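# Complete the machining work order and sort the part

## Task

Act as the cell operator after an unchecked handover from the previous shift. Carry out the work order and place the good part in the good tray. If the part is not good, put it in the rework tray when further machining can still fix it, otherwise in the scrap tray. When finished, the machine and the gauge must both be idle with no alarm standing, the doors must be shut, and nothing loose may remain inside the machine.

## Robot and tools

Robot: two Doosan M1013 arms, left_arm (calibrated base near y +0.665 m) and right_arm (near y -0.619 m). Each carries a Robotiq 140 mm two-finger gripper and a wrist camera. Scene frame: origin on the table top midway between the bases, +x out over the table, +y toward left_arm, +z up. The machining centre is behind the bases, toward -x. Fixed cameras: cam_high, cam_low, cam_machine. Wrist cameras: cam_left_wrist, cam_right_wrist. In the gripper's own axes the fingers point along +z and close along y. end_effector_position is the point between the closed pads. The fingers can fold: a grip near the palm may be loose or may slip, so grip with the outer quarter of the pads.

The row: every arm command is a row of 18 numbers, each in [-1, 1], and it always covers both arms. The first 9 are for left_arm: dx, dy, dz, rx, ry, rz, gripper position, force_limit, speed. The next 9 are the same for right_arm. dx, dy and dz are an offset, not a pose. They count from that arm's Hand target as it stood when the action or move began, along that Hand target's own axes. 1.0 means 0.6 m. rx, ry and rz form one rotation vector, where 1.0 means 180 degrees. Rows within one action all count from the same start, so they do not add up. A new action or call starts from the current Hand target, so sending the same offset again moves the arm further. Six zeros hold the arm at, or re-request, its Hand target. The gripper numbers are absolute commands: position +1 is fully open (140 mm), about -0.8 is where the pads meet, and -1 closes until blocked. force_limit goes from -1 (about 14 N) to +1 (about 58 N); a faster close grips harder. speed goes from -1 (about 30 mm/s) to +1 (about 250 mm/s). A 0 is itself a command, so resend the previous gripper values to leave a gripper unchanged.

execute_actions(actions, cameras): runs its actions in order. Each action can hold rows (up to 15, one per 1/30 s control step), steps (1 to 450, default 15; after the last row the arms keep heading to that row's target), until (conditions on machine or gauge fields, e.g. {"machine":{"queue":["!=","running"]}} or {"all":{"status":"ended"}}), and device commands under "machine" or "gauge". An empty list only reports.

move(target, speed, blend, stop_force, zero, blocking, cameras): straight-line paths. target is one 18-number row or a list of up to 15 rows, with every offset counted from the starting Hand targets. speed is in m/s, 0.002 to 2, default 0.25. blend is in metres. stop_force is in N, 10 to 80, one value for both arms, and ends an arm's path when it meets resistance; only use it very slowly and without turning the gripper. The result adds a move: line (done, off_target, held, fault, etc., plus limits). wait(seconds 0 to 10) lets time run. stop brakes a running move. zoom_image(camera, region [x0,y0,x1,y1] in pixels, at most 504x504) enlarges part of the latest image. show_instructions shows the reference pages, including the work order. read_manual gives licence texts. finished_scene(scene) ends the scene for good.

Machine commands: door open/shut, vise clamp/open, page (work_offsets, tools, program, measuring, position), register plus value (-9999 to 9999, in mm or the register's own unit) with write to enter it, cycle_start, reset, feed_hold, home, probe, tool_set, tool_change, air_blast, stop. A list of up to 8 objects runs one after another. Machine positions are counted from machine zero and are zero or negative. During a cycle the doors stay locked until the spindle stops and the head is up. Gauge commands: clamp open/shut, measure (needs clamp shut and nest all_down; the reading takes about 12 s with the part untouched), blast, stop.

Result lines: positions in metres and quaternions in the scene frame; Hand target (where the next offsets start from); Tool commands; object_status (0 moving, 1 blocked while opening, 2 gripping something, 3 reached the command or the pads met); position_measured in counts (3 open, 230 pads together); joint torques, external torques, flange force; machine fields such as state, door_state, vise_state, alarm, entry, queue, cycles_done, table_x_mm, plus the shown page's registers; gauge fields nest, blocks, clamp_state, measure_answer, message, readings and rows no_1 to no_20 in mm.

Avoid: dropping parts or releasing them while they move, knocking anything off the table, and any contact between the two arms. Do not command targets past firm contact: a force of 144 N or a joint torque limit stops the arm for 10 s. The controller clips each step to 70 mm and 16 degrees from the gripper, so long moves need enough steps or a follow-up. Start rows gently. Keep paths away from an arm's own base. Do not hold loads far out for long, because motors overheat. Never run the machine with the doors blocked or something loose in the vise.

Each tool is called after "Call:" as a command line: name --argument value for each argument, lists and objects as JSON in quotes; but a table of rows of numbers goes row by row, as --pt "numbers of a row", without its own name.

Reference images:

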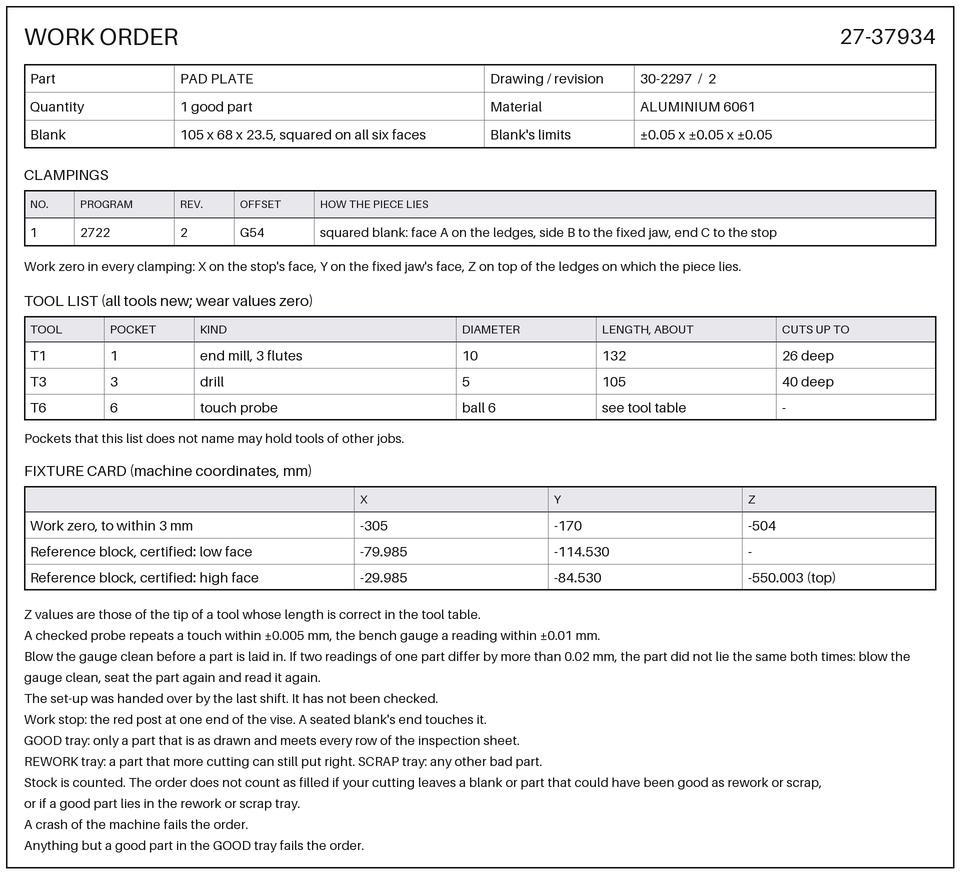

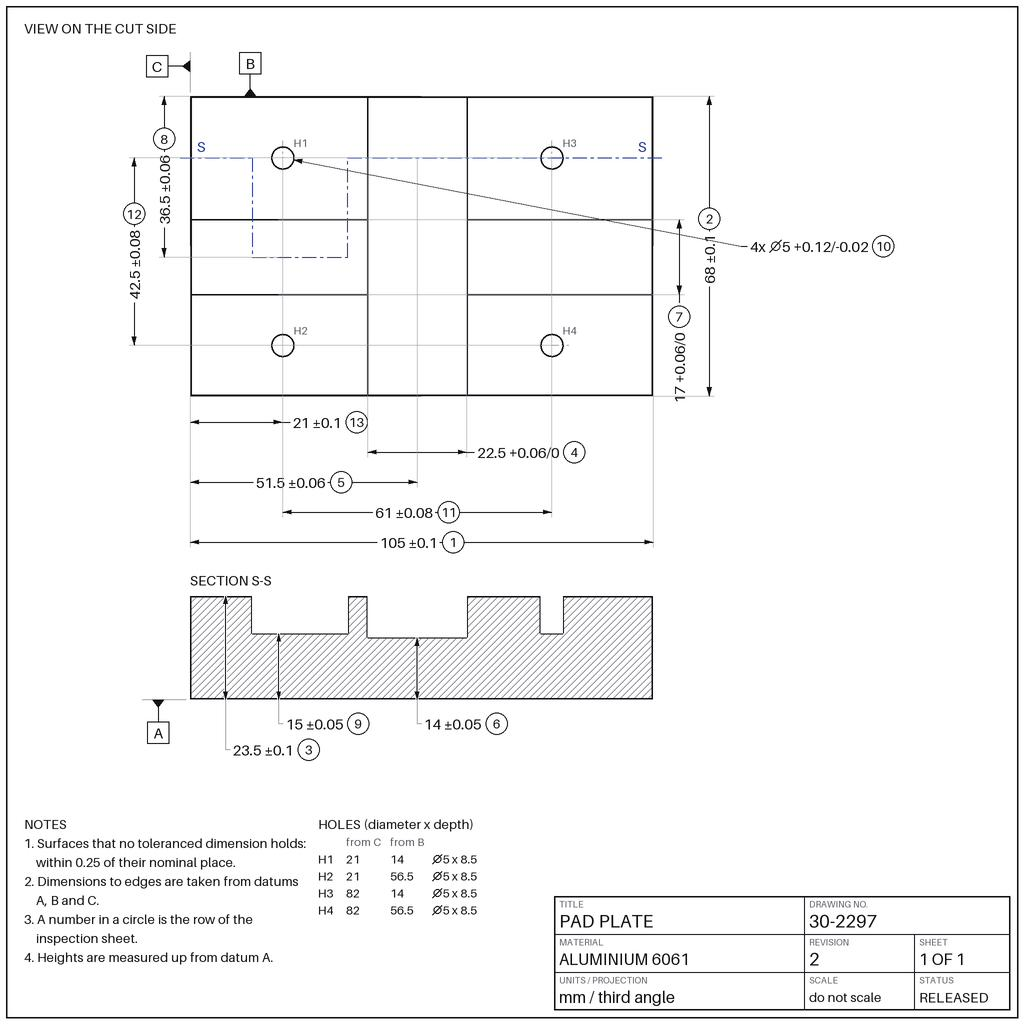

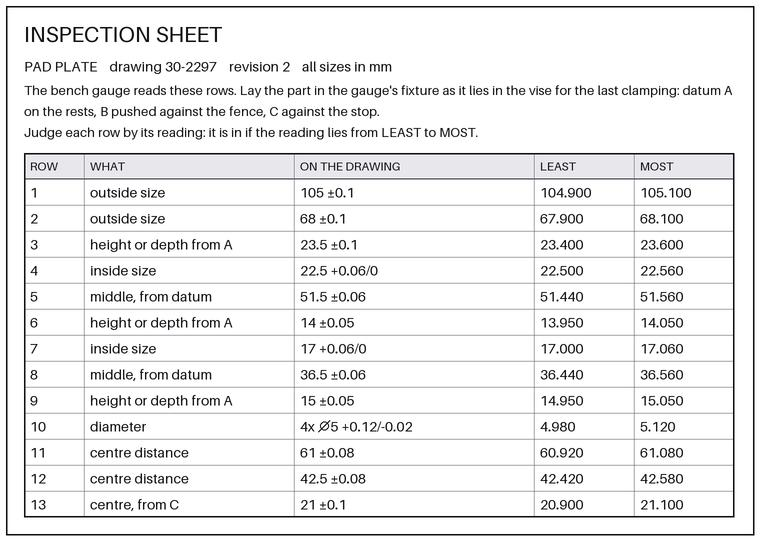

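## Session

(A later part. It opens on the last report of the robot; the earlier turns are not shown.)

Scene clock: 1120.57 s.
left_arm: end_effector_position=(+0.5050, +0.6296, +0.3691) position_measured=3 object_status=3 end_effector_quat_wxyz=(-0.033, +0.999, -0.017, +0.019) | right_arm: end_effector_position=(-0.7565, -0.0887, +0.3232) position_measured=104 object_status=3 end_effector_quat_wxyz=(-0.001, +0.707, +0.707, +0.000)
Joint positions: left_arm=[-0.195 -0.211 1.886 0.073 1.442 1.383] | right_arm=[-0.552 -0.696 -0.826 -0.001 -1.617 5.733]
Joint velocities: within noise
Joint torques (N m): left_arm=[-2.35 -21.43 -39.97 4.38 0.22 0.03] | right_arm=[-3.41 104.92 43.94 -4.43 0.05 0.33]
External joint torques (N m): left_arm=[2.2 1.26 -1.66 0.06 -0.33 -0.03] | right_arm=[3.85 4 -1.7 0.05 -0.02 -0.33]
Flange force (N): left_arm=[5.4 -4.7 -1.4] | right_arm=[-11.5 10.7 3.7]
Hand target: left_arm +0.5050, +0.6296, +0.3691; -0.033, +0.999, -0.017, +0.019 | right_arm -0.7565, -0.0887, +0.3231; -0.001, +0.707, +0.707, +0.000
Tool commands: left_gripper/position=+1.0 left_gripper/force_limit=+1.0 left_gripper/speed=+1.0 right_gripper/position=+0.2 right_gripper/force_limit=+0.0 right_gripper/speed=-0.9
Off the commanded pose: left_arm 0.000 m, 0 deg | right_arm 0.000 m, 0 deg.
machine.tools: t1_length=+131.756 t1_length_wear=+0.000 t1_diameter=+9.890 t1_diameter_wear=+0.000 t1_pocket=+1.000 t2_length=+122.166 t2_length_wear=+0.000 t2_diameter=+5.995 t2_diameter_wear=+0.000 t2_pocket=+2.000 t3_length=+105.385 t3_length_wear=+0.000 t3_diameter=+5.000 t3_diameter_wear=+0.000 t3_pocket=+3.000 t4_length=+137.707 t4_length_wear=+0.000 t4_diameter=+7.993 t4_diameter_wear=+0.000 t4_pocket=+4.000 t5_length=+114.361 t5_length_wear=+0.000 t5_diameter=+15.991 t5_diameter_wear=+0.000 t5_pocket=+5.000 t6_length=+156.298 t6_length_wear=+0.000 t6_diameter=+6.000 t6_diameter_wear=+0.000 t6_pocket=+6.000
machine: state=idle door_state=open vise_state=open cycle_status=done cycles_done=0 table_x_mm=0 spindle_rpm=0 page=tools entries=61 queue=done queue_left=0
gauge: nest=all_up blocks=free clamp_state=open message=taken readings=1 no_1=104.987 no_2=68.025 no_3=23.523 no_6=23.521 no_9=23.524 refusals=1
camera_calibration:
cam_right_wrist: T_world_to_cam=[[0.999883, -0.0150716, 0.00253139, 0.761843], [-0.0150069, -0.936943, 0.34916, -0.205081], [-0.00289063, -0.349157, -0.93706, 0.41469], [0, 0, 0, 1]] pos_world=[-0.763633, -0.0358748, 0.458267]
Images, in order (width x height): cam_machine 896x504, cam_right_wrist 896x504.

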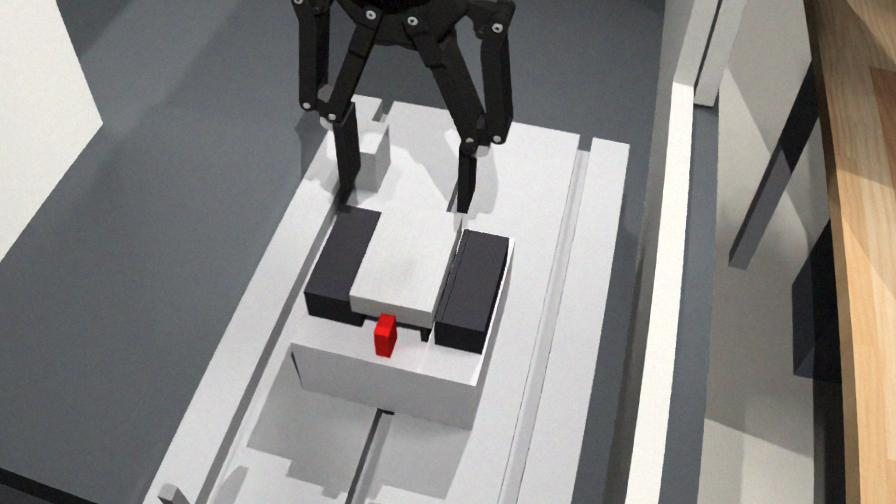

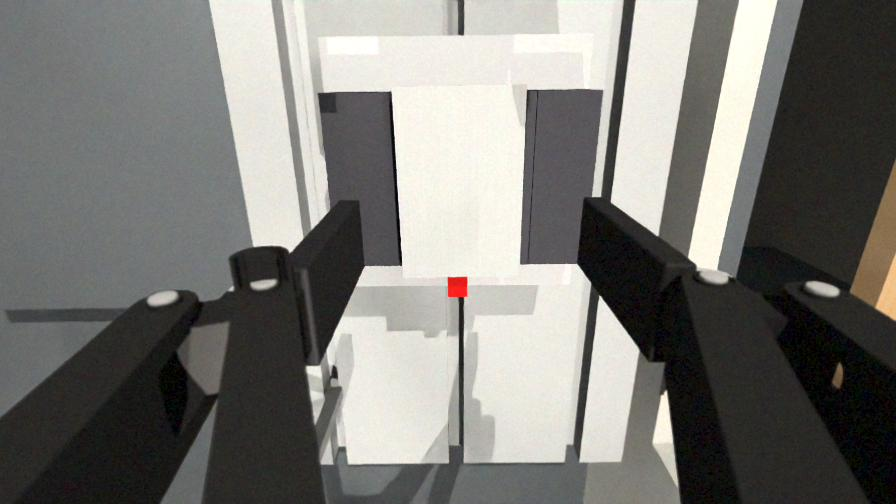

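Call:
move --target '[0,0,0,0,0,0,1,1,1,0,-0.0038,0.118,0,0,0,0.2,0,-0.9]' --speed 0.08 --cameras '[]'

Call:
execute_actions --actions '[{"rows":[[0,0,0,0,0,0,1,1,1,0,0,0,0,0,0,-1,0,-1]],"steps":60}]' --cameras '["cam_machine","cam_right_wrist"]'

Call:
zoom_image --camera "cam_machine" --region '[250, 120, 560, 400]'

Scene clock: 1157.93 s.
left_arm: end_effector_position=(+0.5050, +0.6296, +0.3691) position_measured=3 object_status=3 end_effector_quat_wxyz=(-0.033, +0.999, -0.017, +0.019) | right_arm: end_effector_position=(-0.7589, -0.0885, +0.2524) position_measured=104 object_status=3 end_effector_quat_wxyz=(-0.001, +0.707, +0.707, +0.000)
Joint positions: left_arm=[-0.195 -0.211 1.886 0.073 1.442 1.383] | right_arm=[-0.551 -0.702 -0.942 -0.001 -1.495 5.734]
Joint velocities: within noise
Joint torques (N m): left_arm=[-2.05 -21.59 -39.97 4.35 0.19 0.05] | right_arm=[-3.23 105.61 43.21 -4.42 -0.11 0.3]
External joint torques (N m): left_arm=[2.24 1.23 -1.64 0.1 -0.29 -0.06] | right_arm=[3.53 5.08 -0.57 0.01 0.13 -0.3]
Flange force (N): left_arm=[5.3 -4.8 -1.4] | right_arm=[-9.6 8.4 0.3]
Hand target: left_arm +0.5050, +0.6296, +0.3691; -0.033, +0.999, -0.017, +0.019 | right_arm -0.7589, -0.0885, +0.2523; -0.001, +0.707, +0.707, +0.000
Off the commanded pose: left_arm 0.000 m, 0 deg | right_arm 0.000 m, 0 deg.
machine.tools: t1_length=+131.756 t1_length_wear=+0.000 t1_diameter=+9.890 t1_diameter_wear=+0.000 t1_pocket=+1.000 t2_length=+122.166 t2_length_wear=+0.000 t2_diameter=+5.995 t2_diameter_wear=+0.000 t2_pocket=+2.000 t3_length=+105.385 t3_length_wear=+0.000 t3_diameter=+5.000 t3_diameter_wear=+0.000 t3_pocket=+3.000 t4_length=+137.707 t4_length_wear=+0.000 t4_diameter=+7.993 t4_diameter_wear=+0.000 t4_pocket=+4.000 t5_length=+114.361 t5_length_wear=+0.000 t5_diameter=+15.991 t5_diameter_wear=+0.000 t5_pocket=+5.000 t6_length=+156.298 t6_length_wear=+0.000 t6_diameter=+6.000 t6_diameter_wear=+0.000 t6_pocket=+6.000
machine: state=idle door_state=open vise_state=open cycle_status=done cycles_done=0 table_x_mm=0 spindle_rpm=0 page=tools entries=61 queue=done queue_left=0
gauge: nest=all_up blocks=free clamp_state=open message=taken readings=1 no_1=104.987 no_2=68.025 no_3=23.523 no_6=23.521 no_9=23.524 refusals=1
move: done
No camera images: "cameras" was empty.

Scene clock: 1161.00 s.
left_arm: end_effector_position=(+0.5050, +0.6296, +0.3691) position_measured=3 object_status=3 end_effector_quat_wxyz=(-0.033, +0.999, -0.017, +0.019) | right_arm: end_effector_position=(-0.7589, -0.0885, +0.2523) position_measured=232 object_status=0 end_effector_quat_wxyz=(-0.001, +0.707, +0.707, +0.000)
Joint positions: left_arm=[-0.195 -0.211 1.886 0.073 1.442 1.383] | right_arm=[-0.551 -0.702 -0.942 -0.001 -1.495 5.734]
Joint velocities: within noise
Joint torques (N m): left_arm=[-2.4 -21.88 -40.12 4.35 0.18 0.06] | right_arm=[-3.39 105.58 43.91 -4.4 0.06 0.31]
External joint torques (N m): left_arm=[2.65 1.4 -1.68 0.12 -0.29 -0.07] | right_arm=[3.7 5.25 -1.2 -0.02 -0.03 -0.31]
Flange force (N): left_arm=[5.8 -5.7 -1.4] | right_arm=[-11.0 10.3 1.0]
Hand target: left_arm +0.5050, +0.6296, +0.3691; -0.033, +0.999, -0.017, +0.019 | right_arm -0.7589, -0.0885, +0.2523; -0.001, +0.707, +0.707, +0.000
Off the commanded pose: left_arm 0.000 m, 0 deg | right_arm 0.000 m, 0 deg.
machine.tools: t1_length=+131.756 t1_length_wear=+0.000 t1_diameter=+9.890 t1_diameter_wear=+0.000 t1_pocket=+1.000 t2_length=+122.166 t2_length_wear=+0.000 t2_diameter=+5.995 t2_diameter_wear=+0.000 t2_pocket=+2.000 t3_length=+105.385 t3_length_wear=+0.000 t3_diameter=+5.000 t3_diameter_wear=+0.000 t3_pocket=+3.000 t4_length=+137.707 t4_length_wear=+0.000 t4_diameter=+7.993 t4_diameter_wear=+0.000 t4_pocket=+4.000 t5_length=+114.361 t5_length_wear=+0.000 t5_diameter=+15.991 t5_diameter_wear=+0.000 t5_pocket=+5.000 t6_length=+156.298 t6_length_wear=+0.000 t6_diameter=+6.000 t6_diameter_wear=+0.000 t6_pocket=+6.000
machine: state=idle door_state=open vise_state=open cycle_status=done cycles_done=0 table_x_mm=0 spindle_rpm=0 page=tools entries=61 queue=done queue_left=0
gauge: nest=all_up blocks=free clamp_state=open message=taken readings=1 no_1=104.987 no_2=68.025 no_3=23.523 no_6=23.521 no_9=23.524 refusals=1
camera_calibration:
cam_right_wrist: T_world_to_cam=[[0.999883, -0.0150716, 0.00253139, 0.764425], [-0.0150069, -0.936943, 0.34916, -0.180209], [-0.00289063, -0.349157, -0.93706, 0.348409], [0, 0, 0, 1]] pos_world=[-0.766033, -0.0356748, 0.387467]
Images, in order (width x height): cam_machine 896x504, cam_right_wrist 896x504.

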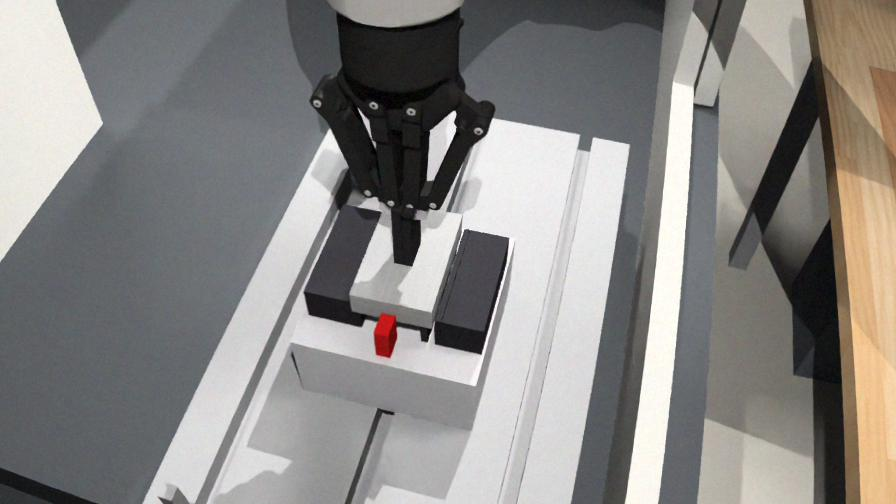

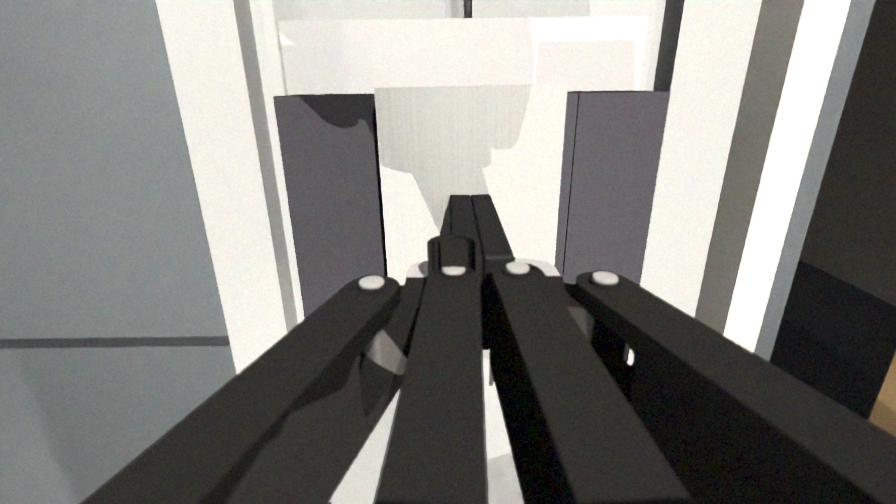

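Scaled by 1.626.

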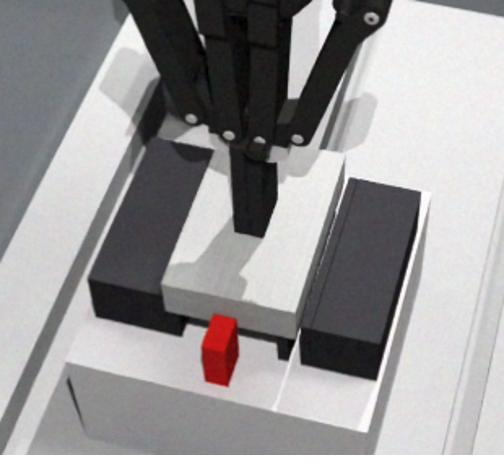

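Call:
move --pt "0 0 0 0 0 0 1 1 1 0 0 -0.075 0 0 0 -1 0 -1" --pt "0 0 0 0 0 0 1 1 1 0.19 0 -0.075 0 0 0 -1 0 -1" --pt "0 0 0 0 0 0 1 1 1 0.19 0 0.022 0 0 0 -1 0 -1" --speed 0.1 --cameras '["cam_machine","cam_low"]'

Call:
move --target '[0,0,0,0,0,0,1,1,1,-0.17,0,0,0,0,0,-1,0,-1]' --speed 0.012 --stop_force 12 --cameras '["cam_machine"]'

Call:
zoom_image --camera "cam_machine" --region '[250, 120, 560, 400]'

Scene clock: 1185.03 s.
left_arm: end_effector_position=(+0.5050, +0.6296, +0.3691) position_measured=3 object_status=3 end_effector_quat_wxyz=(-0.033, +0.999, -0.017, +0.019) | right_arm: end_effector_position=(-0.7589, +0.0255, +0.2394) position_measured=232 object_status=3 end_effector_quat_wxyz=(-0.001, +0.707, +0.707, +0.000)
Joint positions: left_arm=[-0.195 -0.211 1.886 0.073 1.442 1.383] | right_arm=[-0.646 -0.852 -0.7 -0.001 -1.588 5.639]
Joint velocities: within noise
Joint torques (N m): left_arm=[-2.18 -21.75 -39.93 4.33 0.17 0.02] | right_arm=[-3.16 116.39 44.14 -4.48 0.13 0.29]
External joint torques (N m): left_arm=[2.16 1.48 -1.72 0.12 -0.28 -0.02] | right_arm=[3.5 6.15 -1.18 0.03 -0.1 -0.29]
Flange force (N): left_arm=[5.8 -4.6 -1.6] | right_arm=[-15.4 14.2 2.3]
Hand target: left_arm +0.5050, +0.6296, +0.3691; -0.033, +0.999, -0.017, +0.019 | right_arm -0.7589, +0.0255, +0.2394; -0.001, +0.707, +0.707, +0.000
Off the commanded pose: left_arm 0.000 m, 0 deg | right_arm 0.000 m, 0 deg.
machine.tools: t1_length=+131.756 t1_length_wear=+0.000 t1_diameter=+9.890 t1_diameter_wear=+0.000 t1_pocket=+1.000 t2_length=+122.166 t2_length_wear=+0.000 t2_diameter=+5.995 t2_diameter_wear=+0.000 t2_pocket=+2.000 t3_length=+105.385 t3_length_wear=+0.000 t3_diameter=+5.000 t3_diameter_wear=+0.000 t3_pocket=+3.000 t4_length=+137.707 t4_length_wear=+0.000 t4_diameter=+7.993 t4_diameter_wear=+0.000 t4_pocket=+4.000 t5_length=+114.361 t5_length_wear=+0.000 t5_diameter=+15.991 t5_diameter_wear=+0.000 t5_pocket=+5.000 t6_length=+156.298 t6_length_wear=+0.000 t6_diameter=+6.000 t6_diameter_wear=+0.000 t6_pocket=+6.000
machine: state=idle door_state=open vise_state=open cycle_status=done cycles_done=0 table_x_mm=0 spindle_rpm=0 page=tools entries=61 queue=done queue_left=0
gauge: nest=all_up blocks=free clamp_state=open message=taken readings=1 no_1=104.987 no_2=68.025 no_3=23.523 no_6=23.521 no_9=23.524 refusals=1
move: done
Images, in order (width x height): cam_low 896x504, cam_machine 896x504.

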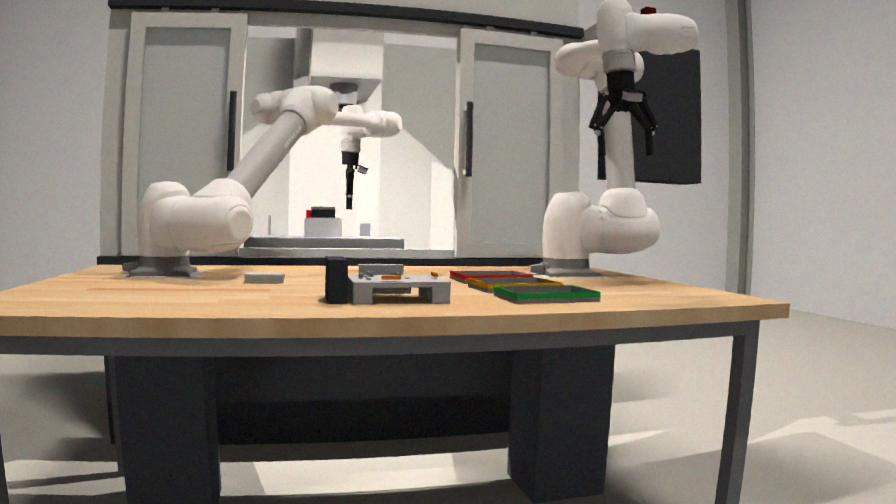

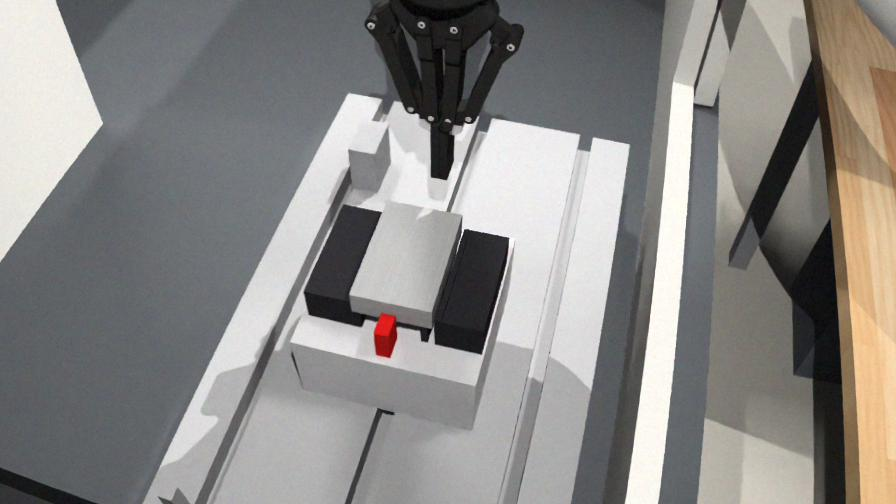

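Scene clock: 1190.20 s.
left_arm: end_effector_position=(+0.5050, +0.6296, +0.3691) position_measured=3 object_status=3 end_effector_quat_wxyz=(-0.033, +0.999, -0.017, +0.019) | right_arm: end_effector_position=(-0.7588, -0.0239, +0.2394) position_measured=232 object_status=3 end_effector_quat_wxyz=(-0.002, +0.707, +0.707, +0.000)
Joint positions: left_arm=[-0.195 -0.211 1.886 0.073 1.442 1.383] | right_arm=[-0.606 -0.78 -0.828 -0.001 -1.53 5.679]
Joint velocities: within noise
Joint torques (N m): left_arm=[-2.46 -21.6 -39.95 4.37 0.18 0.1] | right_arm=[14.02 111.96 40.14 1.88 -3.43 0.43]
External joint torques (N m): left_arm=[2.41 1.37 -1.75 0.08 -0.3 -0.1] | right_arm=[-13.63 4.11 2.37 -6.28 3.47 -0.43]
Flange force (N): left_arm=[5.7 -5.0 -1.6] | right_arm=[8.2 12.6 1.7]
Hand target: left_arm +0.5050, +0.6296, +0.3691; -0.033, +0.999, -0.017, +0.019 | right_arm -0.7588, -0.0239, +0.2393; -0.002, +0.707, +0.707, +0.000 (not the last commanded pose)
Off the commanded pose: left_arm 0.000 m, 0 deg | right_arm 0.053 m, 0 deg.
machine.tools: t1_length=+131.756 t1_length_wear=+0.000 t1_diameter=+9.890 t1_diameter_wear=+0.000 t1_pocket=+1.000 t2_length=+122.166 t2_length_wear=+0.000 t2_diameter=+5.995 t2_diameter_wear=+0.000 t2_pocket=+2.000 t3_length=+105.385 t3_length_wear=+0.000 t3_diameter=+5.000 t3_diameter_wear=+0.000 t3_pocket=+3.000 t4_length=+137.707 t4_length_wear=+0.000 t4_diameter=+7.993 t4_diameter_wear=+0.000 t4_pocket=+4.000 t5_length=+114.361 t5_length_wear=+0.000 t5_diameter=+15.991 t5_diameter_wear=+0.000 t5_pocket=+5.000 t6_length=+156.298 t6_length_wear=+0.000 t6_diameter=+6.000 t6_diameter_wear=+0.000 t6_pocket=+6.000
machine: state=idle door_state=open vise_state=open cycle_status=done cycles_done=0 table_x_mm=0 spindle_rpm=0 page=tools entries=61 queue=done queue_left=0
gauge: nest=all_up blocks=free clamp_state=open message=taken readings=1 no_1=104.987 no_2=68.025 no_3=23.523 no_6=23.521 no_9=23.524 refusals=1
move: contact (right_arm)
Images, in order (width x height): cam_machine 896x504.

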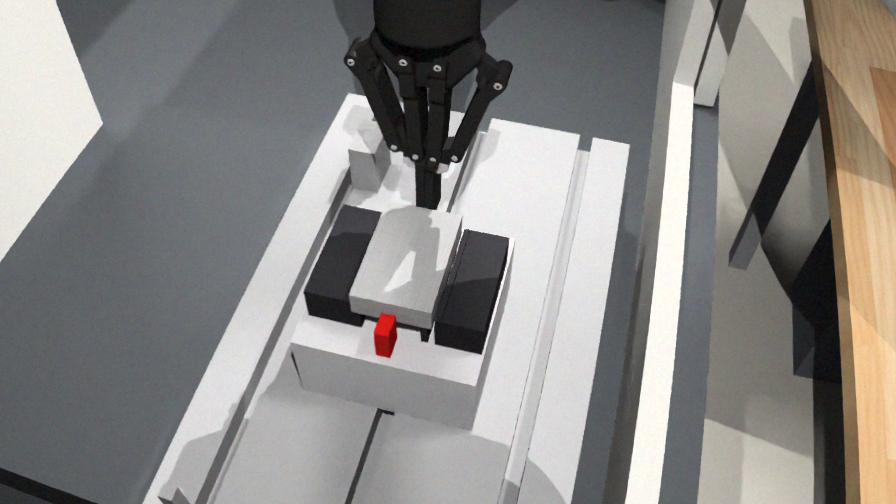

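Scaled by 1.626.

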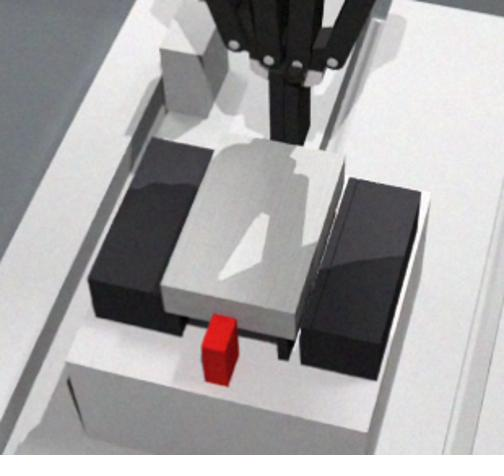

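Call:
execute_actions --actions '[{"machine":{"vise":"clamp"},"steps":60}]' --cameras '["cam_machine"]'

Call:
zoom_image --camera "cam_machine" --region '[250, 120, 560, 400]'

Scene clock: 1198.37 s.
left_arm: end_effector_position=(+0.5050, +0.6296, +0.3691) position_measured=3 object_status=3 end_effector_quat_wxyz=(-0.033, +0.999, -0.017, +0.019) | right_arm: end_effector_position=(-0.7588, -0.0240, +0.2393) position_measured=232 object_status=3 end_effector_quat_wxyz=(-0.002, +0.707, +0.707, +0.000)
Joint positions: left_arm=[-0.195 -0.211 1.886 0.073 1.442 1.383] | right_arm=[-0.606 -0.781 -0.828 -0.001 -1.53 5.679]
Joint velocities: within noise
Joint torques (N m): left_arm=[-2.44 -21.41 -40.07 4.35 0.18 0.04] | right_arm=[4.66 114.7 34.24 -1.32 -9.63 0.07]
External joint torques (N m): left_arm=[2.56 1.19 -1.43 0.08 -0.29 -0.05] | right_arm=[-4.25 2.29 8.59 -3.11 9.66 -0.07]
Flange force (N): left_arm=[5.1 -5.5 -1.1] | right_arm=[10.7 -7.1 2.4]
Hand target: left_arm +0.5050, +0.6296, +0.3691; -0.033, +0.999, -0.017, +0.019 | right_arm -0.7588, -0.0239, +0.2393; -0.002, +0.707, +0.707, +0.000 (not the last commanded pose)
Tool commands: left_gripper/position=+1.0 left_gripper/force_limit=+1.0 left_gripper/speed=+1.0 right_gripper/position=-1.0 right_gripper/force_limit=+0.0 right_gripper/speed=-1.0
Off the commanded pose: left_arm 0.000 m, 0 deg | right_arm 0.053 m, 0 deg.
machine.tools: t1_length=+131.756 t1_length_wear=+0.000 t1_diameter=+9.890 t1_diameter_wear=+0.000 t1_pocket=+1.000 t2_length=+122.166 t2_length_wear=+0.000 t2_diameter=+5.995 t2_diameter_wear=+0.000 t2_pocket=+2.000 t3_length=+105.385 t3_length_wear=+0.000 t3_diameter=+5.000 t3_diameter_wear=+0.000 t3_pocket=+3.000 t4_length=+137.707 t4_length_wear=+0.000 t4_diameter=+7.993 t4_diameter_wear=+0.000 t4_pocket=+4.000 t5_length=+114.361 t5_length_wear=+0.000 t5_diameter=+15.991 t5_diameter_wear=+0.000 t5_pocket=+5.000 t6_length=+156.298 t6_length_wear=+0.000 t6_diameter=+6.000 t6_diameter_wear=+0.000 t6_pocket=+6.000
machine: state=idle door_state=open vise_state=clamped cycle_status=done cycles_done=0 table_x_mm=0 spindle_rpm=0 page=tools entries=61 queue=done queue_left=0
gauge: nest=all_up blocks=free clamp_state=open message=taken readings=1 no_1=104.987 no_2=68.025 no_3=23.523 no_6=23.521 no_9=23.524 refusals=1
Images, in order (width x height): cam_machine 896x504.

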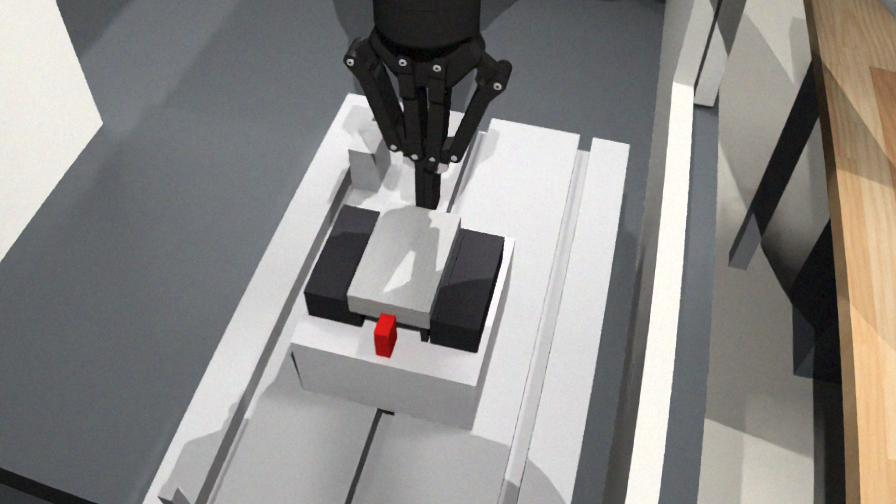

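Scaled by 1.626.

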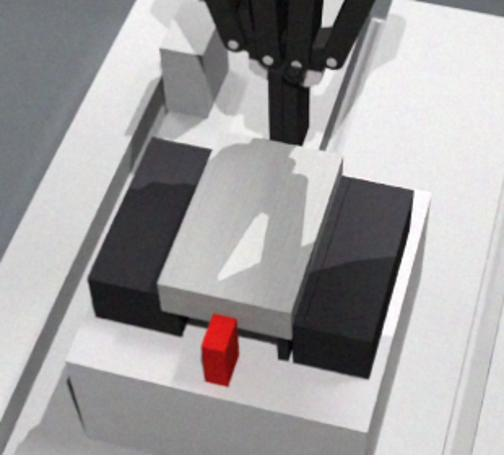

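Call:
move --pt "0 0 0 0 0 0 1 1 1 0.04 0 0 0 0 0 -1 0 -1" --pt "0 0 0 0 0 0 1 1 1 0.04 0 -0.12 0 0 0 -1 0 -1" --pt "0 0 0 0 0 0 1 1 1 0 0.45 -0.15 0 0 0 -1 0 -1" --pt "0 0 0 0 0 0 1 1 1 -0.094 0.682 -0.3 0 0 0 -1 0 -1" --speed '[0.1,0.2,0.3,0.3]' --blend '[0,0.03,0.05,0]' --cameras '[]'

Call:
move --target '[0,0,0,0,0,0,1,1,1,0.033,0.917,0,0,0,0,-1,0,-1]' --speed 0.35 --cameras '["cam_machine"]'

Call:
execute_actions --actions '[{"machine":[{"door":"shut"},{"register":"tool_call","value":6,"write":true,"page":"measuring"},{"tool_change":true}],"steps":450,"until":{"machine":{"queue":["!=","running"]}}},{"steps":450,"until":{"machine":{"queue":["!=","running"]}}},{"machine":[{"register":"probe_x","value":-295,"write":true},{"register":"probe_y","value":-180,"write":true},{"register":"probe_z","value":-470,"write":true},{"register":"probe_move_x","value":0,"write":true},{"register":"probe_move_y","value":0,"write":true},{"register":"probe_move_z","value":-14,"write":true},{"probe":true}],"steps":450,"until":{"machine":{"queue":["!=","running"]}}},{"steps":450,"until":{"machine":{"queue":["!=","running"]}}}]' --cameras '[]'

Call:
execute_actions --actions '[{"machine":[{"register":"probe_x","value":-215,"write":true},{"register":"probe_y","value":-230,"write":true},{"probe":true}],"steps":450,"until":{"machine":{"queue":["!=","running"]}}},{"steps":450,"until":{"machine":{"queue":["!=","running"]}}}]' --cameras '[]'

Call:
execute_actions --actions '[{"machine":[{"register":"probe_y","value":-180,"write":true},{"probe":true}],"steps":450,"until":{"machine":{"queue":["!=","running"]}}},{"steps":450,"until":{"machine":{"queue":["!=","running"]}}}]' --cameras '[]'

Call:
execute_actions --actions '[{"machine":[{"register":"probe_x","value":-192,"write":true},{"register":"probe_z","value":-486,"write":true},{"register":"probe_move_z","value":0,"write":true},{"register":"probe_move_x","value":-13,"write":true},{"probe":true}],"steps":450,"until":{"machine":{"queue":["!=","running"]}}},{"steps":450,"until":{"machine":{"queue":["!=","running"]}}}]' --cameras '["cam_machine"]'

Scene clock: 1237.33 s.
left_arm: end_effector_position=(+0.5050, +0.6296, +0.3691) position_measured=3 object_status=3 end_effector_quat_wxyz=(-0.033, +0.999, -0.017, +0.019) | right_arm: end_effector_position=(-0.3494, -0.0809, +0.4183) position_measured=232 object_status=3 end_effector_quat_wxyz=(-0.002, +0.707, +0.707, +0.000)
Joint positions: left_arm=[-0.195 -0.211 1.886 0.073 1.442 1.383] | right_arm=[-0.892 -0.168 -1.426 0 -1.545 5.393]
Joint velocities: within noise
Joint torques (N m): left_arm=[-2.53 -21.48 -40.03 4.32 0.17 0.09] | right_arm=[-3.78 55.33 44.34 -4.42 0.26 0.12]
External joint torques (N m): left_arm=[2.59 1.18 -1.62 0.13 -0.28 -0.1] | right_arm=[3.99 5.13 -1.44 0 -0.22 -0.12]
Flange force (N): left_arm=[5.3 -5.5 -1.4] | right_arm=[-12.6 2.0 1.9]
Hand target: left_arm +0.5050, +0.6296, +0.3691; -0.033, +0.999, -0.017, +0.019 | right_arm -0.3493, -0.0809, +0.4184; -0.002, +0.707, +0.707, +0.000
Off the commanded pose: left_arm 0.000 m, 0 deg | right_arm 0.000 m, 0 deg.
machine.tools: t1_length=+131.756 t1_length_wear=+0.000 t1_diameter=+9.890 t1_diameter_wear=+0.000 t1_pocket=+1.000 t2_length=+122.166 t2_length_wear=+0.000 t2_diameter=+5.995 t2_diameter_wear=+0.000 t2_pocket=+2.000 t3_length=+105.385 t3_length_wear=+0.000 t3_diameter=+5.000 t3_diameter_wear=+0.000 t3_pocket=+3.000 t4_length=+137.707 t4_length_wear=+0.000 t4_diameter=+7.993 t4_diameter_wear=+0.000 t4_pocket=+4.000 t5_length=+114.361 t5_length_wear=+0.000 t5_diameter=+15.991 t5_diameter_wear=+0.000 t5_pocket=+5.000 t6_length=+156.298 t6_length_wear=+0.000 t6_diameter=+6.000 t6_diameter_wear=+0.000 t6_pocket=+6.000
machine: state=idle door_state=open vise_state=clamped cycle_status=done cycles_done=0 table_x_mm=0 spindle_rpm=0 page=tools entries=61 queue=done queue_left=0
gauge: nest=all_up blocks=free clamp_state=open message=taken readings=1 no_1=104.987 no_2=68.025 no_3=23.523 no_6=23.521 no_9=23.524 refusals=1
move: done
No camera images: "cameras" was empty.

Scene clock: 1239.50 s.
left_arm: end_effector_position=(+0.5050, +0.6296, +0.3691) position_measured=3 object_status=3 end_effector_quat_wxyz=(-0.033, +0.999, -0.017, +0.019) | right_arm: end_effector_position=(+0.2008, -0.0613, +0.4175) position_measured=232 object_status=3 end_effector_quat_wxyz=(-0.002, +0.707, +0.707, +0.000)
Joint positions: left_arm=[-0.195 -0.211 1.886 0.073 1.442 1.383] | right_arm=[-1.794 -0.031 -1.579 0.002 -1.529 4.491]
Joint velocities: within noise
Joint torques (N m): left_arm=[-2.41 -21.87 -39.97 4.37 0.19 0.04] | right_arm=[-3.93 43.33 44.59 -4.37 0 0.2]
External joint torques (N m): left_arm=[2.29 1.73 -1.67 0.07 -0.3 -0.04] | right_arm=[3.97 3.12 -1.71 0 0.04 -0.2]
Flange force (N): left_arm=[6.2 -4.8 -1.4] | right_arm=[-6.2 -8.5 2.8]
Hand target: left_arm +0.5050, +0.6296, +0.3691; -0.033, +0.999, -0.017, +0.019 | right_arm +0.2009, -0.0613, +0.4175; -0.002, +0.707, +0.707, +0.000
Off the commanded pose: left_arm 0.000 m, 0 deg | right_arm 0.000 m, 0 deg.
machine.tools: t1_length=+131.756 t1_length_wear=+0.000 t1_diameter=+9.890 t1_diameter_wear=+0.000 t1_pocket=+1.000 t2_length=+122.166 t2_length_wear=+0.000 t2_diameter=+5.995 t2_diameter_wear=+0.000 t2_pocket=+2.000 t3_length=+105.385 t3_length_wear=+0.000 t3_diameter=+5.000 t3_diameter_wear=+0.000 t3_pocket=+3.000 t4_length=+137.707 t4_length_wear=+0.000 t4_diameter=+7.993 t4_diameter_wear=+0.000 t4_pocket=+4.000 t5_length=+114.361 t5_length_wear=+0.000 t5_diameter=+15.991 t5_diameter_wear=+0.000 t5_pocket=+5.000 t6_length=+156.298 t6_length_wear=+0.000 t6_diameter=+6.000 t6_diameter_wear=+0.000 t6_pocket=+6.000
machine: state=idle door_state=open vise_state=clamped cycle_status=done cycles_done=0 table_x_mm=0 spindle_rpm=0 page=tools entries=61 queue=done queue_left=0
gauge: nest=all_up blocks=free clamp_state=open message=taken readings=1 no_1=104.987 no_2=68.025 no_3=23.523 no_6=23.521 no_9=23.524 refusals=1
move: done
Images, in order (width x height): cam_machine 896x504.

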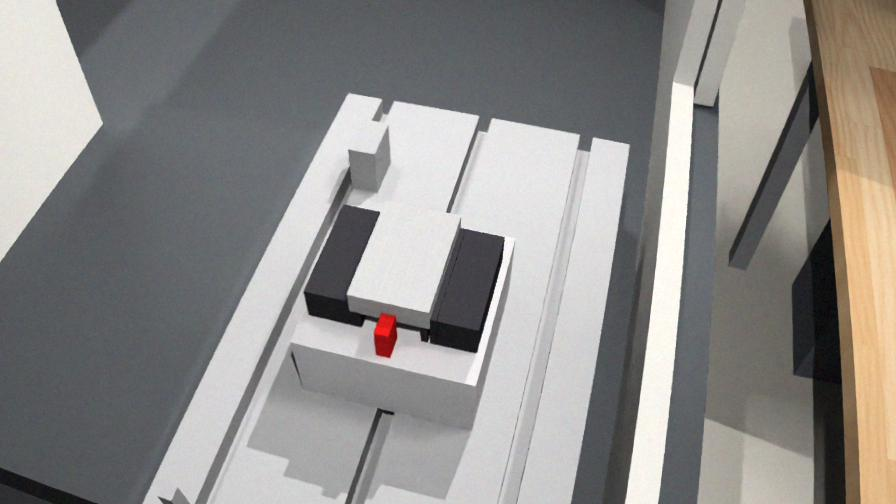

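Scene clock: 1256.10 s.
left_arm: end_effector_position=(+0.5050, +0.6296, +0.3691) position_measured=3 object_status=3 end_effector_quat_wxyz=(-0.033, +0.999, -0.017, +0.019) | right_arm: end_effector_position=(+0.2009, -0.0613, +0.4175) position_measured=232 object_status=3 end_effector_quat_wxyz=(-0.002, +0.707, +0.707, +0.000)
Joint positions: left_arm=[-0.195 -0.211 1.886 0.073 1.442 1.383] | right_arm=[-1.794 -0.031 -1.579 0.002 -1.529 4.491]
Joint velocities: within noise
Joint torques (N m): left_arm=[-2.29 -21.71 -40.06 4.32 0.24 0.07] | right_arm=[-3.58 43.7 44.04 -4.39 0.04 0.27]
External joint torques (N m): left_arm=[2.48 1.3 -1.69 0.14 -0.36 -0.08] | right_arm=[3.54 2.97 -1.18 0.01 -0.01 -0.27]
External joint torques at the end of the 1st action: left_arm=[2.23 1.6 -2.02 0.13 -0.31 -0.04] | right_arm=[3.48 2.45 -1.53 0.03 -0.02 -0.29]
External joint torques at the end of the 2nd action: left_arm=[2.61 1.52 -1.61 0.06 -0.3 -0.08] | right_arm=[3.73 2.58 -1.48 0.01 -0.02 -0.33]
External joint torques at the end of the 3rd action: left_arm=[2.12 1.46 -1.71 0.06 -0.3 -0.07] | right_arm=[3.76 2.7 -1.41 0.04 0 -0.31]
Flange force (N): left_arm=[5.6 -5.3 -1.4] | right_arm=[-5.3 -7.4 1.8]
Flange force at the end of the 1st action (N): left_arm=[6.4 -4.7 -2.0] | right_arm=[-5.1 -7.2 2.4]
Flange force at the end of the 2nd action (N): left_arm=[5.9 -5.5 -1.3] | right_arm=[-5.1 -7.6 2.3]
Flange force at the end of the 3rd action (N): left_arm=[5.7 -4.4 -1.5] | right_arm=[-5.1 -7.7 2.3]
Hand target: left_arm +0.5050, +0.6296, +0.3691; -0.033, +0.999, -0.017, +0.019 | right_arm +0.2009, -0.0613, +0.4175; -0.002, +0.707, +0.707, +0.000
Tool commands: left_gripper/position=+1.0 left_gripper/force_limit=+1.0 left_gripper/speed=+1.0 right_gripper/position=-1.0 right_gripper/force_limit=+0.0 right_gripper/speed=-1.0
Off the commanded pose: left_arm 0.000 m, 0 deg | right_arm 0.000 m, 0 deg.
machine.measuring: probe_x=-295.000 probe_y=-180.000 probe_z=-470.000 probe_move_x=+0.000 probe_move_y=+0.000 probe_move_z=-14.000 probe_radius=+2.990 probe_off_x=+0.000 probe_off_y=+0.000 setter_z=-520.000 probe_touched=+1 probe_found_x=-295.000 probe_found_y=-180.000 probe_found_z=-479.269 set_length=+105.385 set_diameter=+5.000
machine: state=idle door_state=shut vise_state=clamped cycle_status=done cycles_done=0 table_x_mm=0 spindle_rpm=0 page=measuring entries=70 queue=done queue_left=0
gauge: nest=all_up blocks=free clamp_state=open message=taken readings=1 no_1=104.987 no_2=68.025 no_3=23.523 no_6=23.521 no_9=23.524 refusals=1
No camera images: "cameras" was empty.

Scene clock: 1264.00 s.
left_arm: end_effector_position=(+0.5050, +0.6296, +0.3691) position_measured=3 object_status=3 end_effector_quat_wxyz=(-0.033, +0.999, -0.017, +0.019) | right_arm: end_effector_position=(+0.2009, -0.0613, +0.4175) position_measured=232 object_status=3 end_effector_quat_wxyz=(-0.002, +0.707, +0.707, +0.000)
Joint positions: left_arm=[-0.195 -0.211 1.886 0.073 1.442 1.383] | right_arm=[-1.794 -0.031 -1.579 0.002 -1.529 4.491]
Joint velocities: within noise
Joint torques (N m): left_arm=[-2.33 -21.81 -40.14 4.37 0.21 0.08] | right_arm=[-3.44 43.79 44.1 -4.36 0.06 0.26]
External joint torques (N m): left_arm=[2.27 1.75 -1.34 0.05 -0.32 -0.08] | right_arm=[3.45 2.93 -1.07 -0.03 -0.02 -0.26]
External joint torques at the end of the 1st action: left_arm=[2.47 1.43 -1.75 0.1 -0.34 -0.08] | right_arm=[3.73 2.86 -1.34 0.02 -0.07 -0.27]
Flange force (N): left_arm=[5.8 -4.7 -0.8] | right_arm=[-5.1 -7.2 1.6]
Flange force at the end of the 1st action (N): left_arm=[5.9 -5.2 -1.5] | right_arm=[-5.3 -7.7 2.0]
Hand target: left_arm +0.5050, +0.6296, +0.3691; -0.033, +0.999, -0.017, +0.019 | right_arm +0.2009, -0.0613, +0.4175; -0.002, +0.707, +0.707, +0.000
Tool commands: left_gripper/position=+1.0 left_gripper/force_limit=+1.0 left_gripper/speed=+1.0 right_gripper/position=-1.0 right_gripper/force_limit=+0.0 right_gripper/speed=-1.0
Off the commanded pose: left_arm 0.000 m, 0 deg | right_arm 0.000 m, 0 deg.
machine.measuring: probe_x=-215.000 probe_y=-230.000 probe_z=-470.000 probe_move_x=+0.000 probe_move_y=+0.000 probe_move_z=-14.000 probe_radius=+2.990 probe_off_x=+0.000 probe_off_y=+0.000 setter_z=-520.000 probe_touched=+1 probe_found_x=-215.000 probe_found_y=-230.000 probe_found_z=-479.214 set_length=+105.385 set_diameter=+5.000
machine: state=idle door_state=shut vise_state=clamped cycle_status=done cycles_done=0 table_x_mm=0 spindle_rpm=0 page=measuring entries=73 queue=done queue_left=0
gauge: nest=all_up blocks=free clamp_state=open message=taken readings=1 no_1=104.987 no_2=68.025 no_3=23.523 no_6=23.521 no_9=23.524 refusals=1
No camera images: "cameras" was empty.

Scene clock: 1271.47 s.
left_arm: end_effector_position=(+0.5050, +0.6296, +0.3691) position_measured=3 object_status=3 end_effector_quat_wxyz=(-0.033, +0.999, -0.017, +0.019) | right_arm: end_effector_position=(+0.2009, -0.0613, +0.4175) position_measured=232 object_status=3 end_effector_quat_wxyz=(-0.002, +0.707, +0.707, +0.000)
Joint positions: left_arm=[-0.195 -0.211 1.886 0.073 1.442 1.383] | right_arm=[-1.794 -0.031 -1.579 0.002 -1.529 4.491]
Joint velocities: within noise
Joint torques (N m): left_arm=[-2.27 -21.58 -40.1 4.35 0.19 0.08] | right_arm=[-3.73 43.66 44.06 -4.39 0.04 0.31]
External joint torques (N m): left_arm=[2.25 1.36 -1.53 0.09 -0.31 -0.08] | right_arm=[3.7 2.94 -1.26 0.02 0 -0.31]
External joint torques at the end of the 1st action: left_arm=[2.55 1.44 -1.65 0.1 -0.31 -0.06] | right_arm=[3.42 2.68 -1.25 0.02 0.01 -0.29]
Flange force (N): left_arm=[5.4 -4.7 -1.2] | right_arm=[-5.3 -7.6 2.0]
Flange force at the end of the 1st action (N): left_arm=[5.8 -5.5 -1.3] | right_arm=[-5.0 -7.1 2.0]
Hand target: left_arm +0.5050, +0.6296, +0.3691; -0.033, +0.999, -0.017, +0.019 | right_arm +0.2009, -0.0613, +0.4175; -0.002, +0.707, +0.707, +0.000
Tool commands: left_gripper/position=+1.0 left_gripper/force_limit=+1.0 left_gripper/speed=+1.0 right_gripper/position=-1.0 right_gripper/force_limit=+0.0 right_gripper/speed=-1.0
Off the commanded pose: left_arm 0.000 m, 0 deg | right_arm 0.000 m, 0 deg.
machine.measuring: probe_x=-215.000 probe_y=-180.000 probe_z=-470.000 probe_move_x=+0.000 probe_move_y=+0.000 probe_move_z=-14.000 probe_radius=+2.990 probe_off_x=+0.000 probe_off_y=+0.000 setter_z=-520.000 probe_touched=+1 probe_found_x=-215.000 probe_found_y=-180.000 probe_found_z=-479.209 set_length=+105.385 set_diameter=+5.000
machine: state=idle door_state=shut vise_state=clamped cycle_status=done cycles_done=0 table_x_mm=0 spindle_rpm=0 page=measuring entries=75 queue=done queue_left=0
gauge: nest=all_up blocks=free clamp_state=open message=taken readings=1 no_1=104.987 no_2=68.025 no_3=23.523 no_6=23.521 no_9=23.524 refusals=1
No camera images: "cameras" was empty.

Scene clock: 1279.40 s.
left_arm: end_effector_position=(+0.5050, +0.6296, +0.3691) position_measured=3 object_status=3 end_effector_quat_wxyz=(-0.033, +0.999, -0.017, +0.019) | right_arm: end_effector_position=(+0.2009, -0.0613, +0.4175) position_measured=232 object_status=3 end_effector_quat_wxyz=(-0.002, +0.707, +0.707, +0.000)
Joint positions: left_arm=[-0.195 -0.211 1.886 0.073 1.442 1.383] | right_arm=[-1.794 -0.031 -1.579 0.002 -1.529 4.491]
Joint velocities: within noise
Joint torques (N m): left_arm=[-1.91 -21.81 -40.06 4.34 0.17 0.05] | right_arm=[-3.6 43.36 44.09 -4.37 0.04 0.28]
External joint torques (N m): left_arm=[1.95 1.54 -1.56 0.11 -0.28 -0.05] | right_arm=[3.59 3.03 -1.25 0 0 -0.28]
External joint torques at the end of the 1st action: left_arm=[2.44 1.65 -1.64 0.07 -0.31 -0.06] | right_arm=[3.89 3.14 -1.16 -0.01 0.01 -0.31]
Flange force (N): left_arm=[5.6 -4.1 -1.3] | right_arm=[-5.5 -7.5 2.0]
Flange force at the end of the 1st action (N): left_arm=[6.1 -5.2 -1.3] | right_arm=[-5.4 -8.0 1.8]
Hand target: left_arm +0.5050, +0.6296, +0.3691; -0.033, +0.999, -0.017, +0.019 | right_arm +0.2009, -0.0613, +0.4175; -0.002, +0.707, +0.707, +0.000
Tool commands: left_gripper/position=+1.0 left_gripper/force_limit=+1.0 left_gripper/speed=+1.0 right_gripper/position=-1.0 right_gripper/force_limit=+0.0 right_gripper/speed=-1.0
Off the commanded pose: left_arm 0.000 m, 0 deg | right_arm 0.000 m, 0 deg.
machine.measuring: probe_x=-192.000 probe_y=-180.000 probe_z=-486.000 probe_move_x=-13.000 probe_move_y=+0.000 probe_move_z=+0.000 probe_radius=+2.990 probe_off_x=+0.000 probe_off_y=+0.000 setter_z=-520.000 probe_touched=+1 probe_found_x=-201.520 probe_found_y=-180.000 probe_found_z=-486.000 set_length=+105.385 set_diameter=+5.000
machine: state=idle door_state=shut vise_state=clamped cycle_status=done cycles_done=0 table_x_mm=0 spindle_rpm=0 page=measuring entries=80 queue=done queue_left=0
gauge: nest=all_up blocks=free clamp_state=open message=taken readings=1 no_1=104.987 no_2=68.025 no_3=23.523 no_6=23.521 no_9=23.524 refusals=1
Images, in order (width x height): cam_machine 896x504.

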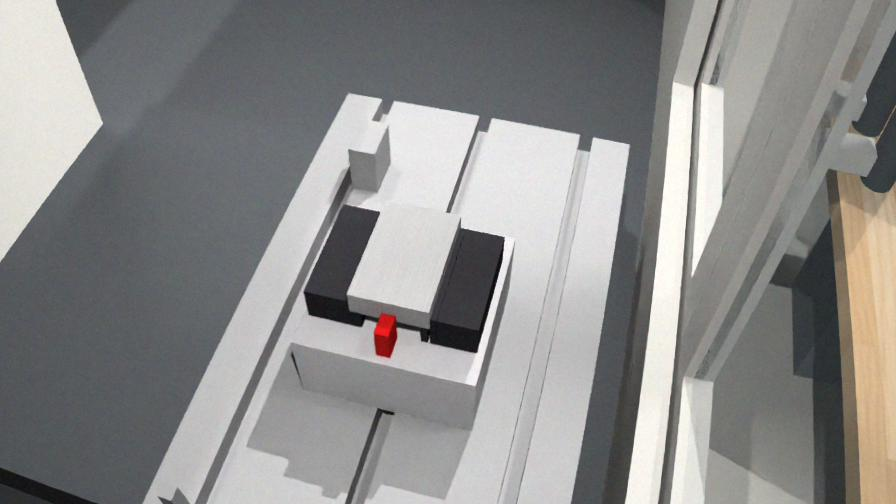

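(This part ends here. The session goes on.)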